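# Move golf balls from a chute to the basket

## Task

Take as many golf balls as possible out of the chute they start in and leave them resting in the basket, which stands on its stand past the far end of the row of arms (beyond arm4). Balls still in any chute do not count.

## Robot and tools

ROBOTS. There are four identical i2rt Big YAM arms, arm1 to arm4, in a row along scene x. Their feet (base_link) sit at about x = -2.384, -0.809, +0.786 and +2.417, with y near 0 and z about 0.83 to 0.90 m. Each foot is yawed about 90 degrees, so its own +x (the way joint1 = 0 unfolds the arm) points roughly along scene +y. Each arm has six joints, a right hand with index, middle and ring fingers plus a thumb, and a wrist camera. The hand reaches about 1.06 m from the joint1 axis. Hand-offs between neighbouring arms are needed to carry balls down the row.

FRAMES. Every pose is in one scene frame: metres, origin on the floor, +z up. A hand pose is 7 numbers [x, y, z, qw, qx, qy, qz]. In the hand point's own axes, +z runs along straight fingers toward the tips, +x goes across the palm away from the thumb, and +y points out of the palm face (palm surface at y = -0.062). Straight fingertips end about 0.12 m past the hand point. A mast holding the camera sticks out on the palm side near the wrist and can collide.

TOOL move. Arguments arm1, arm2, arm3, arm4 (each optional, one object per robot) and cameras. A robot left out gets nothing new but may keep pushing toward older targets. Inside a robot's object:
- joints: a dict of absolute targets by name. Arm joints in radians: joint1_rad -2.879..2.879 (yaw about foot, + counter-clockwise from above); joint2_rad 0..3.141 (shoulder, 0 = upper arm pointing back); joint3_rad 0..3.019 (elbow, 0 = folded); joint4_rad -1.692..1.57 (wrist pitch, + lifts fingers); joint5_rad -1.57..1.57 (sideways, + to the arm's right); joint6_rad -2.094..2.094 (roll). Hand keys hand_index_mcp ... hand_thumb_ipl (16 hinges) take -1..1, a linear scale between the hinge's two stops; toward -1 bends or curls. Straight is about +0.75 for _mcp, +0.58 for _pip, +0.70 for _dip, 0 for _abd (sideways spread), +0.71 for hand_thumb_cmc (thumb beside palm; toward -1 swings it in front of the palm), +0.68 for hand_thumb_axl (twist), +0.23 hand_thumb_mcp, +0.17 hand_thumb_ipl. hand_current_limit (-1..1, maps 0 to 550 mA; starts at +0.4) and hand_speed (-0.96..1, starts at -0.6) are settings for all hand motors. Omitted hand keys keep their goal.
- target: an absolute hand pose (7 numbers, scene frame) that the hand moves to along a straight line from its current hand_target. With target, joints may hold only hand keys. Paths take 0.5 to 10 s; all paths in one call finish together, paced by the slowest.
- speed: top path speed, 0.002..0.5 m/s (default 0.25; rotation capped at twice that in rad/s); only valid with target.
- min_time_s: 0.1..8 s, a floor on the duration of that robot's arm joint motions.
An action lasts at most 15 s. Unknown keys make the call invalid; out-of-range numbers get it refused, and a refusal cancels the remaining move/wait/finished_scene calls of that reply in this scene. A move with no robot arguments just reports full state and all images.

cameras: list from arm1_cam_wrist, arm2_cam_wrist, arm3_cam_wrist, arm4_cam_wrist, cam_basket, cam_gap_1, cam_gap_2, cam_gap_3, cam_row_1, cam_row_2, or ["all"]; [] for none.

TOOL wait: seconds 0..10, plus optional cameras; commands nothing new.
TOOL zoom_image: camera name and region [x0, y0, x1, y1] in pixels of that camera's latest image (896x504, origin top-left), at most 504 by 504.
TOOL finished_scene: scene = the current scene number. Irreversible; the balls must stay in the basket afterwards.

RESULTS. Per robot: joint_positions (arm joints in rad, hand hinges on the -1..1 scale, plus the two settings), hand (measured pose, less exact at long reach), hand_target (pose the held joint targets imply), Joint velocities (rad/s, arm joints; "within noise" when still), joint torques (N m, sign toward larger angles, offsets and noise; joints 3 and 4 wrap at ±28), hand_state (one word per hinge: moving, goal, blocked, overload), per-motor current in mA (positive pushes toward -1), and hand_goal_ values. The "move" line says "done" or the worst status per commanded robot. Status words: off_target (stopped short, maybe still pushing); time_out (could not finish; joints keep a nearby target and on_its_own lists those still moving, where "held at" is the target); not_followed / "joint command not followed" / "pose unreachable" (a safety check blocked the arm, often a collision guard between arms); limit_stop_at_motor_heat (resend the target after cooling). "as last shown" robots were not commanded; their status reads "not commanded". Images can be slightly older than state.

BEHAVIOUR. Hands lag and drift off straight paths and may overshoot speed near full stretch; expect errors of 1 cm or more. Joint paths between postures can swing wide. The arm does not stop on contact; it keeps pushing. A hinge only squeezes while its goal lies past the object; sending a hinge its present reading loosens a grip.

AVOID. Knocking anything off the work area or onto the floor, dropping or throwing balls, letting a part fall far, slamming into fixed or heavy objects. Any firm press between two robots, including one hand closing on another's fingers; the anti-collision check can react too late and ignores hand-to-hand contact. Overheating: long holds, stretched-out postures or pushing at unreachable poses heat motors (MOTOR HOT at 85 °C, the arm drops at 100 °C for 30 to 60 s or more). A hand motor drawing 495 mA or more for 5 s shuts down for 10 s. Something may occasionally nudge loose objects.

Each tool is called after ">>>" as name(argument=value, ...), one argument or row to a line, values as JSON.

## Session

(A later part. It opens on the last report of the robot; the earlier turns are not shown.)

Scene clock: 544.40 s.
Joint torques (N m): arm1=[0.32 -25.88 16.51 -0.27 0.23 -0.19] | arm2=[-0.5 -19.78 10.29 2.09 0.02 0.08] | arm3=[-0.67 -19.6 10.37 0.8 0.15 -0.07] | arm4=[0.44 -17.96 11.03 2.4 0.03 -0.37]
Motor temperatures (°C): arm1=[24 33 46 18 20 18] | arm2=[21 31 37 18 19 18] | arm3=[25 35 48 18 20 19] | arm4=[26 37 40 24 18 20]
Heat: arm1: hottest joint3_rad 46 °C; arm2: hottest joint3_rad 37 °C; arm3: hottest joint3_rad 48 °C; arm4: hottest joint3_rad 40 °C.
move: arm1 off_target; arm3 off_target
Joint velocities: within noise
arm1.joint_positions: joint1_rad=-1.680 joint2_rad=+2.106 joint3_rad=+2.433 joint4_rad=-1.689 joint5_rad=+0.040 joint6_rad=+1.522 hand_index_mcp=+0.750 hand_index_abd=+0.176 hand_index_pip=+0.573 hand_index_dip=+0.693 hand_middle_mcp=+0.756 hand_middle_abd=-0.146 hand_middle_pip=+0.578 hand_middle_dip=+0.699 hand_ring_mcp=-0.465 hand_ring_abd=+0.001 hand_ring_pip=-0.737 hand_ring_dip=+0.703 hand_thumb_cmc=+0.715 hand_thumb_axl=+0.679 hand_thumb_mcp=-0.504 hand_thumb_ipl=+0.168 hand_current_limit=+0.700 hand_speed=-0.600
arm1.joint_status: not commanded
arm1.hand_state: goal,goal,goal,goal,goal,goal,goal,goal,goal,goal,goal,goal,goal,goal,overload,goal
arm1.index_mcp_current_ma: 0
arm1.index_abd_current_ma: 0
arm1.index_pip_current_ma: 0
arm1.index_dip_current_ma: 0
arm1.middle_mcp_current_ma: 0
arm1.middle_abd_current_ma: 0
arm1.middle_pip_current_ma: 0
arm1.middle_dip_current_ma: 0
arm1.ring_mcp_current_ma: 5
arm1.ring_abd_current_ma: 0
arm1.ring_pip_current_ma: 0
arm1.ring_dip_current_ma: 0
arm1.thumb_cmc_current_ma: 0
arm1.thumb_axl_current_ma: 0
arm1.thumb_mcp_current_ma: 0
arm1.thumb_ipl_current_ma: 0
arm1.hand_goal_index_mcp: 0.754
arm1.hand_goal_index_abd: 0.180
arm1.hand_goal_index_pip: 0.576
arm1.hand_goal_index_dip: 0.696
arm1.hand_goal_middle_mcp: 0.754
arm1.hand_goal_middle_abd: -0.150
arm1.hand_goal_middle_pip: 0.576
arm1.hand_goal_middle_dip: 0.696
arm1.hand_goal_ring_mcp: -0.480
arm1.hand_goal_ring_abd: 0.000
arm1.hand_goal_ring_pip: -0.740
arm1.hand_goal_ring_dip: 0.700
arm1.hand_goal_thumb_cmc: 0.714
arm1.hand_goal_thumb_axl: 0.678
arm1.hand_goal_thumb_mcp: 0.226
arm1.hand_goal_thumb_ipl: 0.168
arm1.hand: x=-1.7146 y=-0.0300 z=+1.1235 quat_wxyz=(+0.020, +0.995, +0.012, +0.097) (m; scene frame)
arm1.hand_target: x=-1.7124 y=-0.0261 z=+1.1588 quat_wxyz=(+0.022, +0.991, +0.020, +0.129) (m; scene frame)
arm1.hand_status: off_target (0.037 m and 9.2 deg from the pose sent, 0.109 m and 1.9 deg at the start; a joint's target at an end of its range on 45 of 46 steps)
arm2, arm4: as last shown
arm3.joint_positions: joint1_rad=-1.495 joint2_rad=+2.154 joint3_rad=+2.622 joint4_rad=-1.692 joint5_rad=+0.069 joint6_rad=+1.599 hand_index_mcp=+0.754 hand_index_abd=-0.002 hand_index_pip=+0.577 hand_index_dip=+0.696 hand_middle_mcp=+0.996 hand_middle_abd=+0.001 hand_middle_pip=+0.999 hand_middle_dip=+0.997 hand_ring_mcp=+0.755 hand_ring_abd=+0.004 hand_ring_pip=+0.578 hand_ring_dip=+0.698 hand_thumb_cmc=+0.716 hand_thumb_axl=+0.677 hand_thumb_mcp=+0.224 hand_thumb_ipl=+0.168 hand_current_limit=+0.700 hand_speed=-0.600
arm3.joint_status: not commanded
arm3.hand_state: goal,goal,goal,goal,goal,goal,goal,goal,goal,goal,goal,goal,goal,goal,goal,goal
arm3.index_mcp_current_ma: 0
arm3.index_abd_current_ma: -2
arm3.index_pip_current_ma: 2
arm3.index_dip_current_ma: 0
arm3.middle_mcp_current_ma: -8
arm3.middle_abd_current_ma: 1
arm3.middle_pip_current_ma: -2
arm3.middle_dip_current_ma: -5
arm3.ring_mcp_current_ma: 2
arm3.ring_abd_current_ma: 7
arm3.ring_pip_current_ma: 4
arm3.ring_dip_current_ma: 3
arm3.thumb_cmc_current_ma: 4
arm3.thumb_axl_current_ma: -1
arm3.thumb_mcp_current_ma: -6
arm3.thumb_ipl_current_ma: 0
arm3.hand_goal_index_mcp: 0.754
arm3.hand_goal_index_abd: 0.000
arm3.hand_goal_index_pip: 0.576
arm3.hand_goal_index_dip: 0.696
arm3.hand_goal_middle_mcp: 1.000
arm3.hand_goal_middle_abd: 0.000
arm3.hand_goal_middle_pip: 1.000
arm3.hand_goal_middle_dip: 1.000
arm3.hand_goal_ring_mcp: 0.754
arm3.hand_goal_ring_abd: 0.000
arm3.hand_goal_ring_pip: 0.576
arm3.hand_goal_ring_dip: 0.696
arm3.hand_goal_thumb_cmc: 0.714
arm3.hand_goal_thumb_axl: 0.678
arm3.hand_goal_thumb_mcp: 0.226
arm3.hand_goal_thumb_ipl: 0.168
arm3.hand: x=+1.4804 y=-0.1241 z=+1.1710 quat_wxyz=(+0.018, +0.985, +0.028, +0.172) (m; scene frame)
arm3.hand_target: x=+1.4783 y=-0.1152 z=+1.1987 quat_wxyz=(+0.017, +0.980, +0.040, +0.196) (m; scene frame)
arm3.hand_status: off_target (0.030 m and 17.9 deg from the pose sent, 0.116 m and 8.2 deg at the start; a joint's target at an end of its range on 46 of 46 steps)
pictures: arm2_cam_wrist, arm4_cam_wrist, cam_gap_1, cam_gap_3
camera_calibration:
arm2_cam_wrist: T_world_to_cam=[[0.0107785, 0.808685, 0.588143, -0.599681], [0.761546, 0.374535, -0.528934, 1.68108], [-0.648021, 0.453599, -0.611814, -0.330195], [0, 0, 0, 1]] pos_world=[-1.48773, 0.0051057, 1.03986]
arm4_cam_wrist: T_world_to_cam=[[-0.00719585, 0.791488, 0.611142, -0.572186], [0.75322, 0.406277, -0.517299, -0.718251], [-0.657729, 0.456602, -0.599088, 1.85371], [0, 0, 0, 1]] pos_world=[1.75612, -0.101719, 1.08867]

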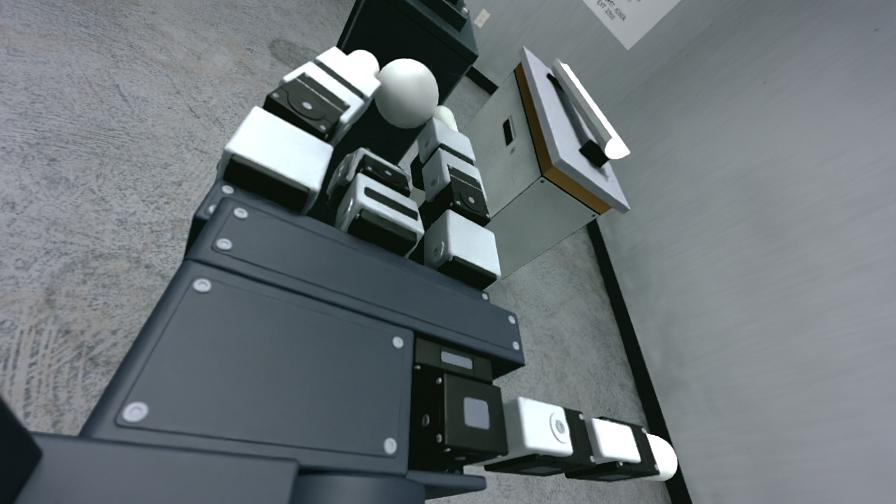

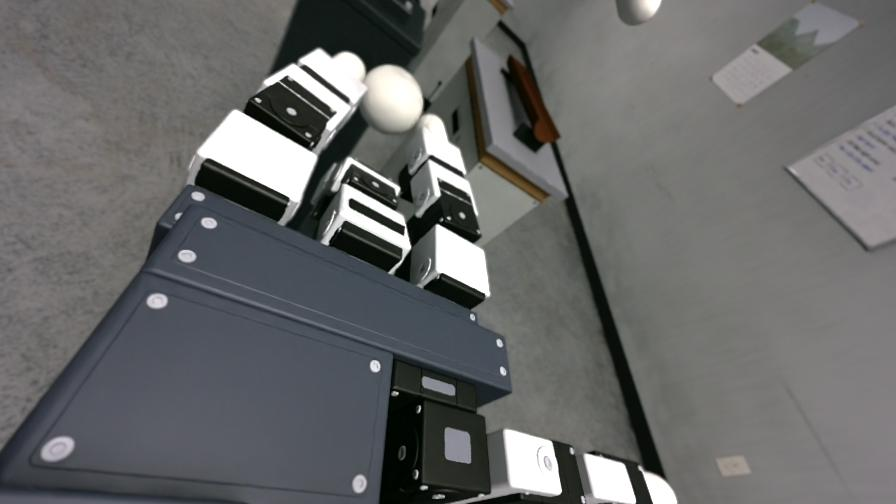

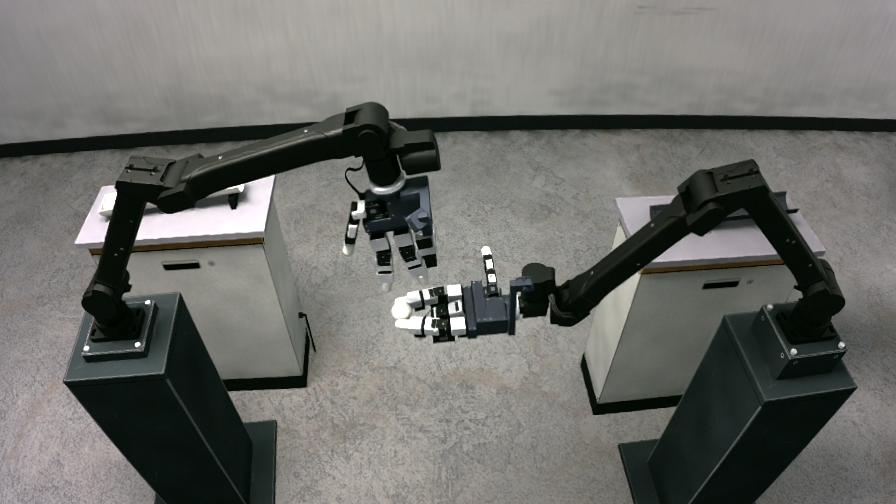

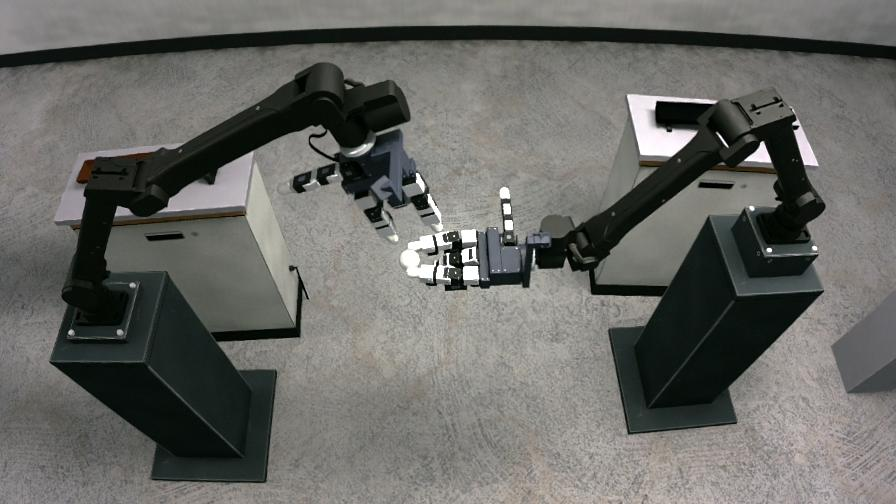

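>>> move(
  arm1={"joints": {"joint1_rad": -0.196, "joint2_rad": 1.463, "joint3_rad": 1.501, "joint4_rad": -1.571, "joint5_rad": -0.109, "joint6_rad": 0.538, "hand_ring_mcp": 1, "hand_ring_pip": 1, "hand_ring_dip": 1, "hand_index_abd": 0.136, "hand_middle_abd": -0.136, "hand_current_limit": 0.4}, "min_time_s": 6},
  arm2={"joints": {"joint1_rad": 0, "joint2_rad": 1.46, "joint3_rad": 1.5, "joint4_rad": -1.5, "joint5_rad": 0, "joint6_rad": 0}, "min_time_s": 7},
  arm3={"joints": {"joint1_rad": -1.5, "joint2_rad": 1.75, "joint3_rad": 1.9, "joint4_rad": -1.6, "joint5_rad": 0, "joint6_rad": 1.53, "hand_current_limit": 0.4}, "min_time_s": 3},
  arm4={"joints": {"joint1_rad": 0, "joint2_rad": 1.46, "joint3_rad": 1.5, "joint4_rad": -1.5, "joint5_rad": 0, "joint6_rad": 0}, "min_time_s": 7},
  cameras=["arm2_cam_wrist", "arm4_cam_wrist"],
)

>>> move(
  arm1={"target": [-2.4289, 0.5922, 1.0023, -0.0731, 0.3101, 0.9468, 0.0425], "speed": 0.1},
  arm2={"joints": {"joint1_rad": -1.5, "joint2_rad": 1.75, "joint3_rad": 1.9, "joint4_rad": -1.6, "joint5_rad": 0, "joint6_rad": 1.53}, "min_time_s": 6},
  arm3={"joints": {"joint1_rad": 1.53, "joint2_rad": 0.6, "joint3_rad": 1.39, "joint4_rad": -1.35, "joint5_rad": 0, "joint6_rad": 0}, "min_time_s": 6},
  arm4={"joints": {"joint1_rad": -1.5, "joint2_rad": 1.75, "joint3_rad": 1.9, "joint4_rad": -1.6, "joint5_rad": 0, "joint6_rad": 1.53}, "min_time_s": 6},
  cameras=["arm1_cam_wrist", "arm2_cam_wrist", "arm4_cam_wrist"],
)

>>> zoom_image(
  camera="arm1_cam_wrist",
  region=[300, 0, 600, 200],
)

Scene clock: 555.57 s.
Joint torques (N m): arm1=[-0.26 -15.56 10.37 0.51 -0.14 -0.14] | arm2=[-0.67 -13.74 13.27 -0.32 0.23 0.05] | arm3=[-2.26 -15.91 7.83 1.14 -0.08 -0.07] | arm4=[0.62 -12.04 13.18 0.12 0.02 -0.28]
Motor temperatures (°C): arm1=[24 33 46 18 20 18] | arm2=[21 32 37 18 19 18] | arm3=[25 35 47 18 20 19] | arm4=[26 36 41 23 18 20]
Heat: arm1: hottest joint3_rad 46 °C; arm2: hottest joint3_rad 37 °C; arm3: hottest joint3_rad 47 °C; arm4: hottest joint3_rad 41 °C.
move: arm1 done; arm2 done; arm3 done; arm4 done
Joint velocities: within noise
arm1.joint_positions: joint1_rad=-0.195 joint2_rad=+1.483 joint3_rad=+1.508 joint4_rad=-1.587 joint5_rad=-0.109 joint6_rad=+0.549 hand_index_mcp=+0.751 hand_index_abd=+0.139 hand_index_pip=+0.573 hand_index_dip=+0.693 hand_middle_mcp=+0.755 hand_middle_abd=-0.137 hand_middle_pip=+0.578 hand_middle_dip=+0.698 hand_ring_mcp=+0.990 hand_ring_abd=+0.001 hand_ring_pip=+0.993 hand_ring_dip=+0.998 hand_thumb_cmc=+0.715 hand_thumb_axl=+0.679 hand_thumb_mcp=-0.504 hand_thumb_ipl=+0.168 hand_current_limit=+0.400 hand_speed=-0.600
arm1.joint_status: all done
arm1.hand_state: goal,goal,goal,goal,goal,goal,goal,goal,goal,goal,goal,goal,goal,goal,overload,goal
arm1.index_mcp_current_ma: 0
arm1.index_abd_current_ma: 0
arm1.index_pip_current_ma: 0
arm1.index_dip_current_ma: 0
arm1.middle_mcp_current_ma: 0
arm1.middle_abd_current_ma: 0
arm1.middle_pip_current_ma: 0
arm1.middle_dip_current_ma: 0
arm1.ring_mcp_current_ma: -2
arm1.ring_abd_current_ma: 0
arm1.ring_pip_current_ma: -1
arm1.ring_dip_current_ma: 0
arm1.thumb_cmc_current_ma: 0
arm1.thumb_axl_current_ma: 0
arm1.thumb_mcp_current_ma: 0
arm1.thumb_ipl_current_ma: 0
arm1.hand_goal_index_mcp: 0.754
arm1.hand_goal_index_abd: 0.136
arm1.hand_goal_index_pip: 0.576
arm1.hand_goal_index_dip: 0.696
arm1.hand_goal_middle_mcp: 0.754
arm1.hand_goal_middle_abd: -0.136
arm1.hand_goal_middle_pip: 0.576
arm1.hand_goal_middle_dip: 0.696
arm1.hand_goal_ring_mcp: 1.000
arm1.hand_goal_ring_abd: 0.000
arm1.hand_goal_ring_pip: 1.000
arm1.hand_goal_ring_dip: 1.000
arm1.hand_goal_thumb_cmc: 0.714
arm1.hand_goal_thumb_axl: 0.678
arm1.hand_goal_thumb_mcp: 0.226
arm1.hand_goal_thumb_ipl: 0.168
arm1.hand: x=-2.2836 y=+0.5697 z=+1.1044 quat_wxyz=(-0.062, +0.320, +0.945, -0.006) (m; scene frame)
arm1.hand_target: x=-2.2838 y=+0.5698 z=+1.1120 quat_wxyz=(-0.065, +0.314, +0.947, +0.008) (m; scene frame)
arm1.hand_status: not commanded
arm2.joint_positions: joint1_rad=+0.009 joint2_rad=+1.480 joint3_rad=+1.454 joint4_rad=-1.491 joint5_rad=-0.001 joint6_rad=+0.004 hand_index_mcp=+0.765 hand_index_abd=-0.137 hand_index_pip=+0.580 hand_index_dip=+0.698 hand_middle_mcp=+0.997 hand_middle_abd=+0.000 hand_middle_pip=+0.999 hand_middle_dip=+0.997 hand_ring_mcp=+0.750 hand_ring_abd=+0.199 hand_ring_pip=+0.575 hand_ring_dip=+0.697 hand_thumb_cmc=+0.717 hand_thumb_axl=+0.677 hand_thumb_mcp=+0.224 hand_thumb_ipl=+0.168 hand_current_limit=+0.700 hand_speed=-0.600
arm2.joint_status: all done
arm2.hand_state: goal,blocked,goal,goal,goal,goal,goal,goal,goal,blocked,goal,goal,goal,goal,goal,goal
arm2.index_mcp_current_ma: 2
arm2.index_abd_current_ma: 467
arm2.index_pip_current_ma: 0
arm2.index_dip_current_ma: 0
arm2.middle_mcp_current_ma: 0
arm2.middle_abd_current_ma: 0
arm2.middle_pip_current_ma: 0
arm2.middle_dip_current_ma: 0
arm2.ring_mcp_current_ma: 0
arm2.ring_abd_current_ma: -467
arm2.ring_pip_current_ma: 0
arm2.ring_dip_current_ma: 0
arm2.thumb_cmc_current_ma: 0
arm2.thumb_axl_current_ma: 0
arm2.thumb_mcp_current_ma: 0
arm2.thumb_ipl_current_ma: 0
arm2.hand_goal_index_mcp: 0.754
arm2.hand_goal_index_abd: -0.430
arm2.hand_goal_index_pip: 0.576
arm2.hand_goal_index_dip: 0.696
arm2.hand_goal_middle_mcp: 1.000
arm2.hand_goal_middle_abd: 0.000
arm2.hand_goal_middle_pip: 1.000
arm2.hand_goal_middle_dip: 1.000
arm2.hand_goal_ring_mcp: 0.754
arm2.hand_goal_ring_abd: 0.480
arm2.hand_goal_ring_pip: 0.576
arm2.hand_goal_ring_dip: 0.696
arm2.hand_goal_thumb_cmc: 0.714
arm2.hand_goal_thumb_axl: 0.678
arm2.hand_goal_thumb_mcp: 0.226
arm2.hand_goal_thumb_ipl: 0.168
arm2.hand: x=-0.8141 y=+0.4803 z=+1.1540 quat_wxyz=(+0.005, -0.022, +0.999, +0.031) (m; scene frame)
arm2.hand_target: x=-0.8099 y=+0.4860 z=+1.1859 quat_wxyz=(+0.006, -0.019, +0.998, +0.059) (m; scene frame)
arm2.hand_status: not commanded
arm3.joint_positions: joint1_rad=-1.495 joint2_rad=+1.771 joint3_rad=+1.894 joint4_rad=-1.613 joint5_rad=+0.002 joint6_rad=+1.542 hand_index_mcp=+0.754 hand_index_abd=-0.001 hand_index_pip=+0.577 hand_index_dip=+0.696 hand_middle_mcp=+0.996 hand_middle_abd=+0.001 hand_middle_pip=+0.999 hand_middle_dip=+0.997 hand_ring_mcp=+0.755 hand_ring_abd=+0.004 hand_ring_pip=+0.578 hand_ring_dip=+0.698 hand_thumb_cmc=+0.716 hand_thumb_axl=+0.677 hand_thumb_mcp=+0.224 hand_thumb_ipl=+0.168 hand_current_limit=+0.400 hand_speed=-0.600
arm3.joint_status: all done
arm3.hand_state: goal,goal,goal,goal,goal,goal,goal,goal,goal,goal,goal,goal,goal,goal,goal,goal
arm3.index_mcp_current_ma: 0
arm3.index_abd_current_ma: -2
arm3.index_pip_current_ma: 2
arm3.index_dip_current_ma: 0
arm3.middle_mcp_current_ma: -8
arm3.middle_abd_current_ma: 1
arm3.middle_pip_current_ma: -2
arm3.middle_dip_current_ma: -5
arm3.ring_mcp_current_ma: 2
arm3.ring_abd_current_ma: 6
arm3.ring_pip_current_ma: 4
arm3.ring_dip_current_ma: 3
arm3.thumb_cmc_current_ma: 4
arm3.thumb_axl_current_ma: -1
arm3.thumb_mcp_current_ma: -6
arm3.thumb_ipl_current_ma: 0
arm3.hand_goal_index_mcp: 0.754
arm3.hand_goal_index_abd: 0.000
arm3.hand_goal_index_pip: 0.576
arm3.hand_goal_index_dip: 0.696
arm3.hand_goal_middle_mcp: 1.000
arm3.hand_goal_middle_abd: 0.000
arm3.hand_goal_middle_pip: 1.000
arm3.hand_goal_middle_dip: 1.000
arm3.hand_goal_ring_mcp: 0.754
arm3.hand_goal_ring_abd: 0.000
arm3.hand_goal_ring_pip: 0.576
arm3.hand_goal_ring_dip: 0.696
arm3.hand_goal_thumb_cmc: 0.714
arm3.hand_goal_thumb_axl: 0.678
arm3.hand_goal_thumb_mcp: 0.226
arm3.hand_goal_thumb_ipl: 0.168
arm3.hand: x=+1.3359 y=-0.1276 z=+1.1124 quat_wxyz=(-0.005, +0.997, +0.064, +0.038) (m; scene frame)
arm3.hand_target: x=+1.3377 y=-0.1305 z=+1.1260 quat_wxyz=(-0.006, +0.996, +0.067, +0.058) (m; scene frame)
arm3.hand_status: not commanded
arm4.joint_positions: joint1_rad=+0.002 joint2_rad=+1.477 joint3_rad=+1.430 joint4_rad=-1.493 joint5_rad=+0.002 joint6_rad=+0.010 hand_index_mcp=+0.754 hand_index_abd=-0.170 hand_index_pip=+0.578 hand_index_dip=+0.696 hand_middle_mcp=+0.998 hand_middle_abd=+0.000 hand_middle_pip=+0.999 hand_middle_dip=+0.997 hand_ring_mcp=+0.756 hand_ring_abd=+0.154 hand_ring_pip=+0.579 hand_ring_dip=+0.696 hand_thumb_cmc=+0.717 hand_thumb_axl=+0.677 hand_thumb_mcp=+0.224 hand_thumb_ipl=+0.168 hand_current_limit=+0.700 hand_speed=-0.600
arm4.joint_status: all done
arm4.hand_state: goal,blocked,goal,goal,goal,goal,goal,goal,goal,blocked,goal,goal,goal,goal,goal,goal
arm4.index_mcp_current_ma: 0
arm4.index_abd_current_ma: 467
arm4.index_pip_current_ma: 1
arm4.index_dip_current_ma: 0
arm4.middle_mcp_current_ma: -2
arm4.middle_abd_current_ma: 0
arm4.middle_pip_current_ma: -1
arm4.middle_dip_current_ma: -2
arm4.ring_mcp_current_ma: 2
arm4.ring_abd_current_ma: -467
arm4.ring_pip_current_ma: 2
arm4.ring_dip_current_ma: 0
arm4.thumb_cmc_current_ma: 2
arm4.thumb_axl_current_ma: 0
arm4.thumb_mcp_current_ma: -2
arm4.thumb_ipl_current_ma: 0
arm4.hand_goal_index_mcp: 0.754
arm4.hand_goal_index_abd: -0.450
arm4.hand_goal_index_pip: 0.576
arm4.hand_goal_index_dip: 0.696
arm4.hand_goal_middle_mcp: 1.000
arm4.hand_goal_middle_abd: 0.000
arm4.hand_goal_middle_pip: 1.000
arm4.hand_goal_middle_dip: 1.000
arm4.hand_goal_ring_mcp: 0.754
arm4.hand_goal_ring_abd: 0.460
arm4.hand_goal_ring_pip: 0.576
arm4.hand_goal_ring_dip: 0.696
arm4.hand_goal_thumb_cmc: 0.714
arm4.hand_goal_thumb_axl: 0.678
arm4.hand_goal_thumb_mcp: 0.226
arm4.hand_goal_thumb_ipl: 0.168
arm4.hand: x=+2.4257 y=+0.5898 z=+1.1441 quat_wxyz=(+0.000, -0.011, +1.000, +0.013) (m; scene frame)
arm4.hand_target: x=+2.4251 y=+0.6030 z=+1.1862 quat_wxyz=(-0.002, -0.015, +0.998, +0.054) (m; scene frame)
arm4.hand_status: not commanded
pictures: arm2_cam_wrist, arm4_cam_wrist
camera_calibration:
arm2_cam_wrist: T_world_to_cam=[[0.784209, 0.616414, 0.0710619, 0.297], [0.384321, -0.572437, 0.724302, -0.305216], [0.487148, -0.540693, -0.685811, 1.56978], [0, 0, 0, 1]] pos_world=[-0.880323, 0.490975, 1.27653]
arm4_cam_wrist: T_world_to_cam=[[0.776468, 0.628634, 0.0437702, -2.27296], [0.415256, -0.562681, 0.714809, -1.54392], [0.473982, -0.536851, -0.697949, 0.0920874], [0, 0, 0, 1]] pos_world=[2.36235, 0.609563, 1.26736]

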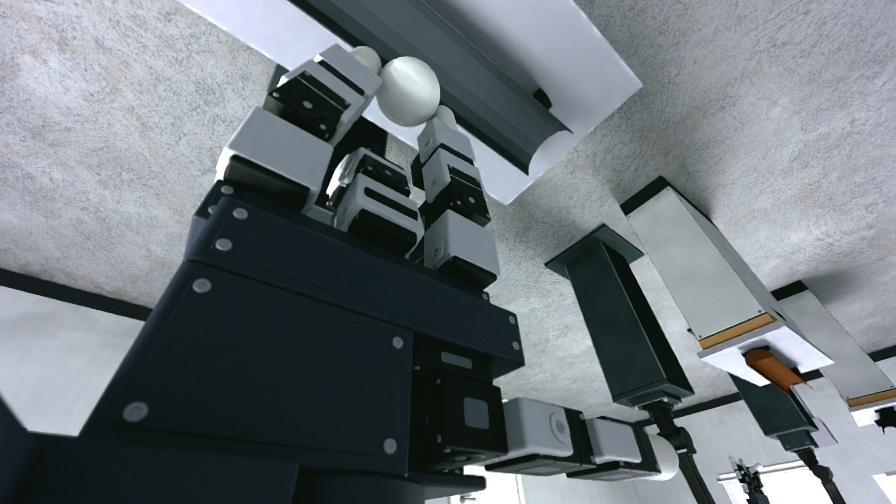

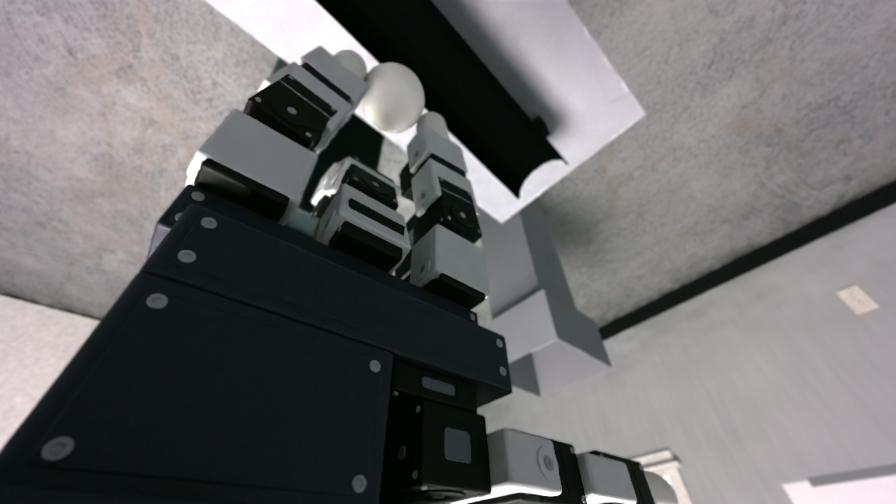

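Scene clock: 562.13 s.
Joint torques (N m): arm1=[-0.26 -13.45 10.58 0.83 -0.04 0.08] | arm2=[-0.15 -14.68 13.52 -0.34 0.15 0.14] | arm3=[-1.2 1.61 6.94 3.66 0.04 -0.11] | arm4=[1.14 -13.68 13.31 0.08 0.08 -0.05]
Motor temperatures (°C): arm1=[24 33 45 18 20 18] | arm2=[21 31 37 18 19 18] | arm3=[25 34 46 18 20 19] | arm4=[26 36 41 23 18 20]
Heat: arm1: hottest joint3_rad 45 °C; arm2: hottest joint3_rad 37 °C; arm3: hottest joint3_rad 46 °C; arm4: hottest joint3_rad 41 °C.
move: arm1 done; arm2 done; arm3 done; arm4 done
Joint velocities: within noise
arm1.joint_positions: joint1_rad=+0.129 joint2_rad=+1.515 joint3_rad=+1.262 joint4_rad=-1.182 joint5_rad=-0.072 joint6_rad=+0.848 hand_index_mcp=+0.751 hand_index_abd=+0.139 hand_index_pip=+0.573 hand_index_dip=+0.693 hand_middle_mcp=+0.754 hand_middle_abd=-0.137 hand_middle_pip=+0.578 hand_middle_dip=+0.698 hand_ring_mcp=+0.991 hand_ring_abd=+0.001 hand_ring_pip=+0.993 hand_ring_dip=+0.998 hand_thumb_cmc=+0.715 hand_thumb_axl=+0.679 hand_thumb_mcp=-0.504 hand_thumb_ipl=+0.168 hand_current_limit=+0.400 hand_speed=-0.600
arm1.joint_status: not commanded
arm1.hand_state: goal,goal,goal,goal,goal,goal,goal,goal,goal,goal,goal,goal,goal,goal,overload,goal
arm1.index_mcp_current_ma: 0
arm1.index_abd_current_ma: 0
arm1.index_pip_current_ma: 0
arm1.index_dip_current_ma: 0
arm1.middle_mcp_current_ma: 0
arm1.middle_abd_current_ma: 0
arm1.middle_pip_current_ma: 0
arm1.middle_dip_current_ma: 0
arm1.ring_mcp_current_ma: -2
arm1.ring_abd_current_ma: 0
arm1.ring_pip_current_ma: -1
arm1.ring_dip_current_ma: 0
arm1.thumb_cmc_current_ma: 0
arm1.thumb_axl_current_ma: 0
arm1.thumb_mcp_current_ma: 0
arm1.thumb_ipl_current_ma: 0
arm1.hand_goal_index_mcp: 0.754
arm1.hand_goal_index_abd: 0.136
arm1.hand_goal_index_pip: 0.576
arm1.hand_goal_index_dip: 0.696
arm1.hand_goal_middle_mcp: 0.754
arm1.hand_goal_middle_abd: -0.136
arm1.hand_goal_middle_pip: 0.576
arm1.hand_goal_middle_dip: 0.696
arm1.hand_goal_ring_mcp: 1.000
arm1.hand_goal_ring_abd: 0.000
arm1.hand_goal_ring_pip: 1.000
arm1.hand_goal_ring_dip: 1.000
arm1.hand_goal_thumb_cmc: 0.714
arm1.hand_goal_thumb_axl: 0.678
arm1.hand_goal_thumb_mcp: 0.226
arm1.hand_goal_thumb_ipl: 0.168
arm1.hand: x=-2.4284 y=+0.5903 z=+1.0078 quat_wxyz=(-0.073, +0.306, +0.948, +0.042) (m; scene frame)
arm1.hand_target: x=-2.4288 y=+0.5921 z=+1.0023 quat_wxyz=(-0.073, +0.310, +0.947, +0.042) (m; scene frame)
arm1.hand_status: done (0.006 m and 0.6 deg from the pose sent, 0.179 m and 5.9 deg at the start)
arm2.joint_positions: joint1_rad=-1.496 joint2_rad=+1.735 joint3_rad=+1.851 joint4_rad=-1.590 joint5_rad=-0.001 joint6_rad=+1.523 hand_index_mcp=+0.763 hand_index_abd=-0.137 hand_index_pip=+0.580 hand_index_dip=+0.698 hand_middle_mcp=+0.996 hand_middle_abd=+0.000 hand_middle_pip=+0.999 hand_middle_dip=+0.997 hand_ring_mcp=+0.749 hand_ring_abd=+0.199 hand_ring_pip=+0.574 hand_ring_dip=+0.696 hand_thumb_cmc=+0.716 hand_thumb_axl=+0.677 hand_thumb_mcp=+0.224 hand_thumb_ipl=+0.168 hand_current_limit=+0.700 hand_speed=-0.600
arm2.joint_status: all done
arm2.hand_state: goal,blocked,goal,goal,goal,goal,goal,goal,goal,blocked,goal,goal,goal,goal,goal,goal
arm2.index_mcp_current_ma: 2
arm2.index_abd_current_ma: 468
arm2.index_pip_current_ma: 0
arm2.index_dip_current_ma: 0
arm2.middle_mcp_current_ma: 0
arm2.middle_abd_current_ma: 0
arm2.middle_pip_current_ma: 0
arm2.middle_dip_current_ma: 0
arm2.ring_mcp_current_ma: 0
arm2.ring_abd_current_ma: -467
arm2.ring_pip_current_ma: 0
arm2.ring_dip_current_ma: 0
arm2.thumb_cmc_current_ma: 0
arm2.thumb_axl_current_ma: 0
arm2.thumb_mcp_current_ma: 0
arm2.thumb_ipl_current_ma: 0
arm2.hand_goal_index_mcp: 0.754
arm2.hand_goal_index_abd: -0.430
arm2.hand_goal_index_pip: 0.576
arm2.hand_goal_index_dip: 0.696
arm2.hand_goal_middle_mcp: 1.000
arm2.hand_goal_middle_abd: 0.000
arm2.hand_goal_middle_pip: 1.000
arm2.hand_goal_middle_dip: 1.000
arm2.hand_goal_ring_mcp: 0.754
arm2.hand_goal_ring_abd: 0.480
arm2.hand_goal_ring_pip: 0.576
arm2.hand_goal_ring_dip: 0.696
arm2.hand_goal_thumb_cmc: 0.714
arm2.hand_goal_thumb_axl: 0.678
arm2.hand_goal_thumb_mcp: 0.226
arm2.hand_goal_thumb_ipl: 0.168
arm2.hand: x=-0.2707 y=-0.0809 z=+1.1839 quat_wxyz=(-0.006, +0.995, +0.080, +0.055) (m; scene frame)
arm2.hand_target: x=-0.2619 y=-0.0820 z=+1.1951 quat_wxyz=(-0.006, +0.995, +0.074, +0.067) (m; scene frame)
arm2.hand_status: not commanded
arm3.joint_positions: joint1_rad=+1.519 joint2_rad=+0.599 joint3_rad=+1.385 joint4_rad=-1.374 joint5_rad=+0.000 joint6_rad=+0.013 hand_index_mcp=+0.759 hand_index_abd=-0.001 hand_index_pip=+0.577 hand_index_dip=+0.696 hand_middle_mcp=+1.000 hand_middle_abd=+0.001 hand_middle_pip=+0.999 hand_middle_dip=+0.997 hand_ring_mcp=+0.759 hand_ring_abd=+0.003 hand_ring_pip=+0.578 hand_ring_dip=+0.698 hand_thumb_cmc=+0.719 hand_thumb_axl=+0.677 hand_thumb_mcp=+0.224 hand_thumb_ipl=+0.168 hand_current_limit=+0.400 hand_speed=-0.600
arm3.joint_status: all done
arm3.hand_state: goal,goal,goal,goal,goal,goal,goal,goal,goal,goal,goal,goal,goal,goal,goal,goal
arm3.index_mcp_current_ma: 10
arm3.index_abd_current_ma: -2
arm3.index_pip_current_ma: 2
arm3.index_dip_current_ma: 0
arm3.middle_mcp_current_ma: 0
arm3.middle_abd_current_ma: 1
arm3.middle_pip_current_ma: -2
arm3.middle_dip_current_ma: -5
arm3.ring_mcp_current_ma: 11
arm3.ring_abd_current_ma: 5
arm3.ring_pip_current_ma: 3
arm3.ring_dip_current_ma: 3
arm3.thumb_cmc_current_ma: 12
arm3.thumb_axl_current_ma: -1
arm3.thumb_mcp_current_ma: -6
arm3.thumb_ipl_current_ma: 0
arm3.hand_goal_index_mcp: 0.754
arm3.hand_goal_index_abd: 0.000
arm3.hand_goal_index_pip: 0.576
arm3.hand_goal_index_dip: 0.696
arm3.hand_goal_middle_mcp: 1.000
arm3.hand_goal_middle_abd: 0.000
arm3.hand_goal_middle_pip: 1.000
arm3.hand_goal_middle_dip: 1.000
arm3.hand_goal_ring_mcp: 0.754
arm3.hand_goal_ring_abd: 0.000
arm3.hand_goal_ring_pip: 0.576
arm3.hand_goal_ring_dip: 0.696
arm3.hand_goal_thumb_cmc: 0.714
arm3.hand_goal_thumb_axl: 0.678
arm3.hand_goal_thumb_mcp: 0.226
arm3.hand_goal_thumb_ipl: 0.168
arm3.hand: x=+0.5195 y=-0.0664 z=+1.4342 quat_wxyz=(-0.330, -0.611, +0.634, +0.341) (m; scene frame)
arm3.hand_target: x=+0.5182 y=-0.0702 z=+1.4429 quat_wxyz=(-0.338, -0.614, +0.622, +0.350) (m; scene frame)
arm3.hand_status: not commanded
arm4.joint_positions: joint1_rad=-1.503 joint2_rad=+1.741 joint3_rad=+1.828 joint4_rad=-1.593 joint5_rad=+0.000 joint6_rad=+1.517 hand_index_mcp=+0.753 hand_index_abd=-0.170 hand_index_pip=+0.578 hand_index_dip=+0.696 hand_middle_mcp=+0.997 hand_middle_abd=+0.000 hand_middle_pip=+0.999 hand_middle_dip=+0.997 hand_ring_mcp=+0.755 hand_ring_abd=+0.154 hand_ring_pip=+0.579 hand_ring_dip=+0.696 hand_thumb_cmc=+0.716 hand_thumb_axl=+0.677 hand_thumb_mcp=+0.224 hand_thumb_ipl=+0.168 hand_current_limit=+0.700 hand_speed=-0.600
arm4.joint_status: all done
arm4.hand_state: goal,blocked,goal,goal,goal,goal,goal,goal,goal,blocked,goal,goal,goal,goal,goal,goal
arm4.index_mcp_current_ma: 0
arm4.index_abd_current_ma: 467
arm4.index_pip_current_ma: 1
arm4.index_dip_current_ma: 0
arm4.middle_mcp_current_ma: -2
arm4.middle_abd_current_ma: 0
arm4.middle_pip_current_ma: -1
arm4.middle_dip_current_ma: -2
arm4.ring_mcp_current_ma: 0
arm4.ring_abd_current_ma: -467
arm4.ring_pip_current_ma: 2
arm4.ring_dip_current_ma: 0
arm4.thumb_cmc_current_ma: 1
arm4.thumb_axl_current_ma: 0
arm4.thumb_mcp_current_ma: -2
arm4.thumb_ipl_current_ma: 0
arm4.hand_goal_index_mcp: 0.754
arm4.hand_goal_index_abd: -0.450
arm4.hand_goal_index_pip: 0.576
arm4.hand_goal_index_dip: 0.696
arm4.hand_goal_middle_mcp: 1.000
arm4.hand_goal_middle_abd: 0.000
arm4.hand_goal_middle_pip: 1.000
arm4.hand_goal_middle_dip: 1.000
arm4.hand_goal_ring_mcp: 0.754
arm4.hand_goal_ring_abd: 0.460
arm4.hand_goal_ring_pip: 0.576
arm4.hand_goal_ring_dip: 0.696
arm4.hand_goal_thumb_cmc: 0.714
arm4.hand_goal_thumb_axl: 0.678
arm4.hand_goal_thumb_mcp: 0.226
arm4.hand_goal_thumb_ipl: 0.168
arm4.hand: x=+2.9552 y=+0.0272 z=+1.1712 quat_wxyz=(+0.001, +0.997, +0.076, +0.031) (m; scene frame)
arm4.hand_target: x=+2.9684 y=+0.0301 z=+1.1943 quat_wxyz=(+0.000, +0.996, +0.070, +0.060) (m; scene frame)
arm4.hand_status: not commanded
pictures: arm1_cam_wrist, arm2_cam_wrist, arm4_cam_wrist
camera_calibration:
arm1_cam_wrist: T_world_to_cam=[[0.988086, 0.0418493, -0.148101, 2.56267], [0.125903, -0.773243, 0.621485, 0.0918908], [-0.0885097, -0.632727, -0.7693, 1.05734], [0, 0, 0, 1]] pos_world=[-2.45012, 0.632818, 1.13584]
arm2_cam_wrist: T_world_to_cam=[[-0.704612, -0.706578, -0.0653385, -0.133798], [-0.529523, 0.462277, 0.71127, -1.00517], [-0.472363, 0.535768, -0.699875, 0.866227], [0, 0, 0, 1]] pos_world=[-0.217363, -0.0939675, 1.31246]
arm4_cam_wrist: T_world_to_cam=[[-0.688279, -0.725221, -0.0180833, 2.10621], [-0.526681, 0.482399, 0.699927, 0.672797], [-0.498878, 0.491269, -0.713985, 2.42376], [0, 0, 0, 1]] pos_world=[3.01317, 0.0121914, 1.29771]

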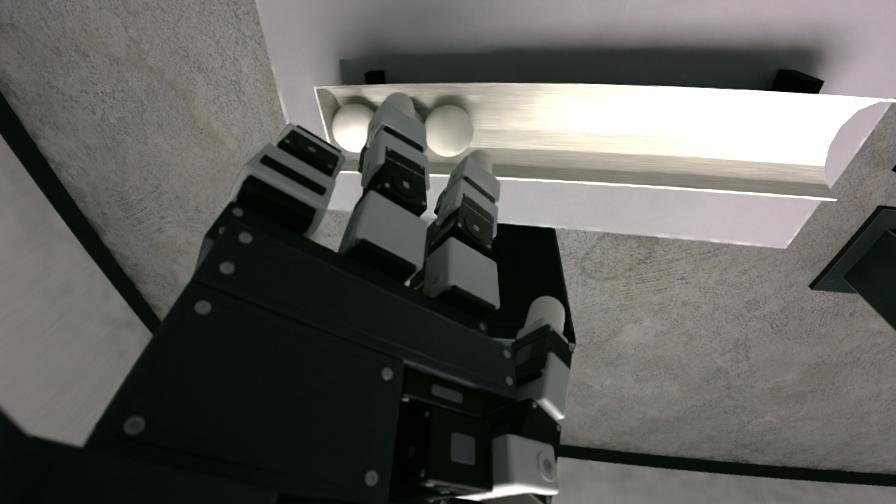

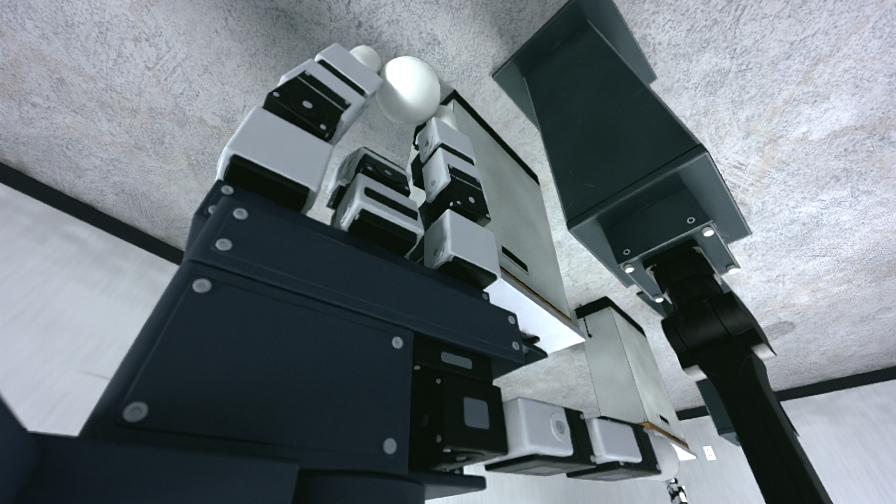

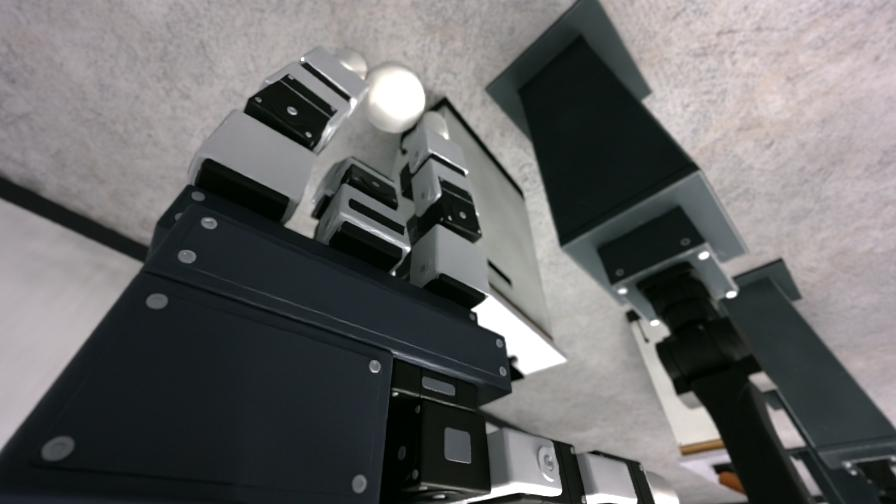

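Scaled by 1.680 from the camera's 896x504 image, which has a finer 1280x720 frame.

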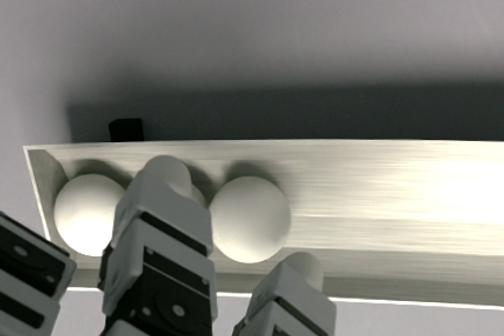

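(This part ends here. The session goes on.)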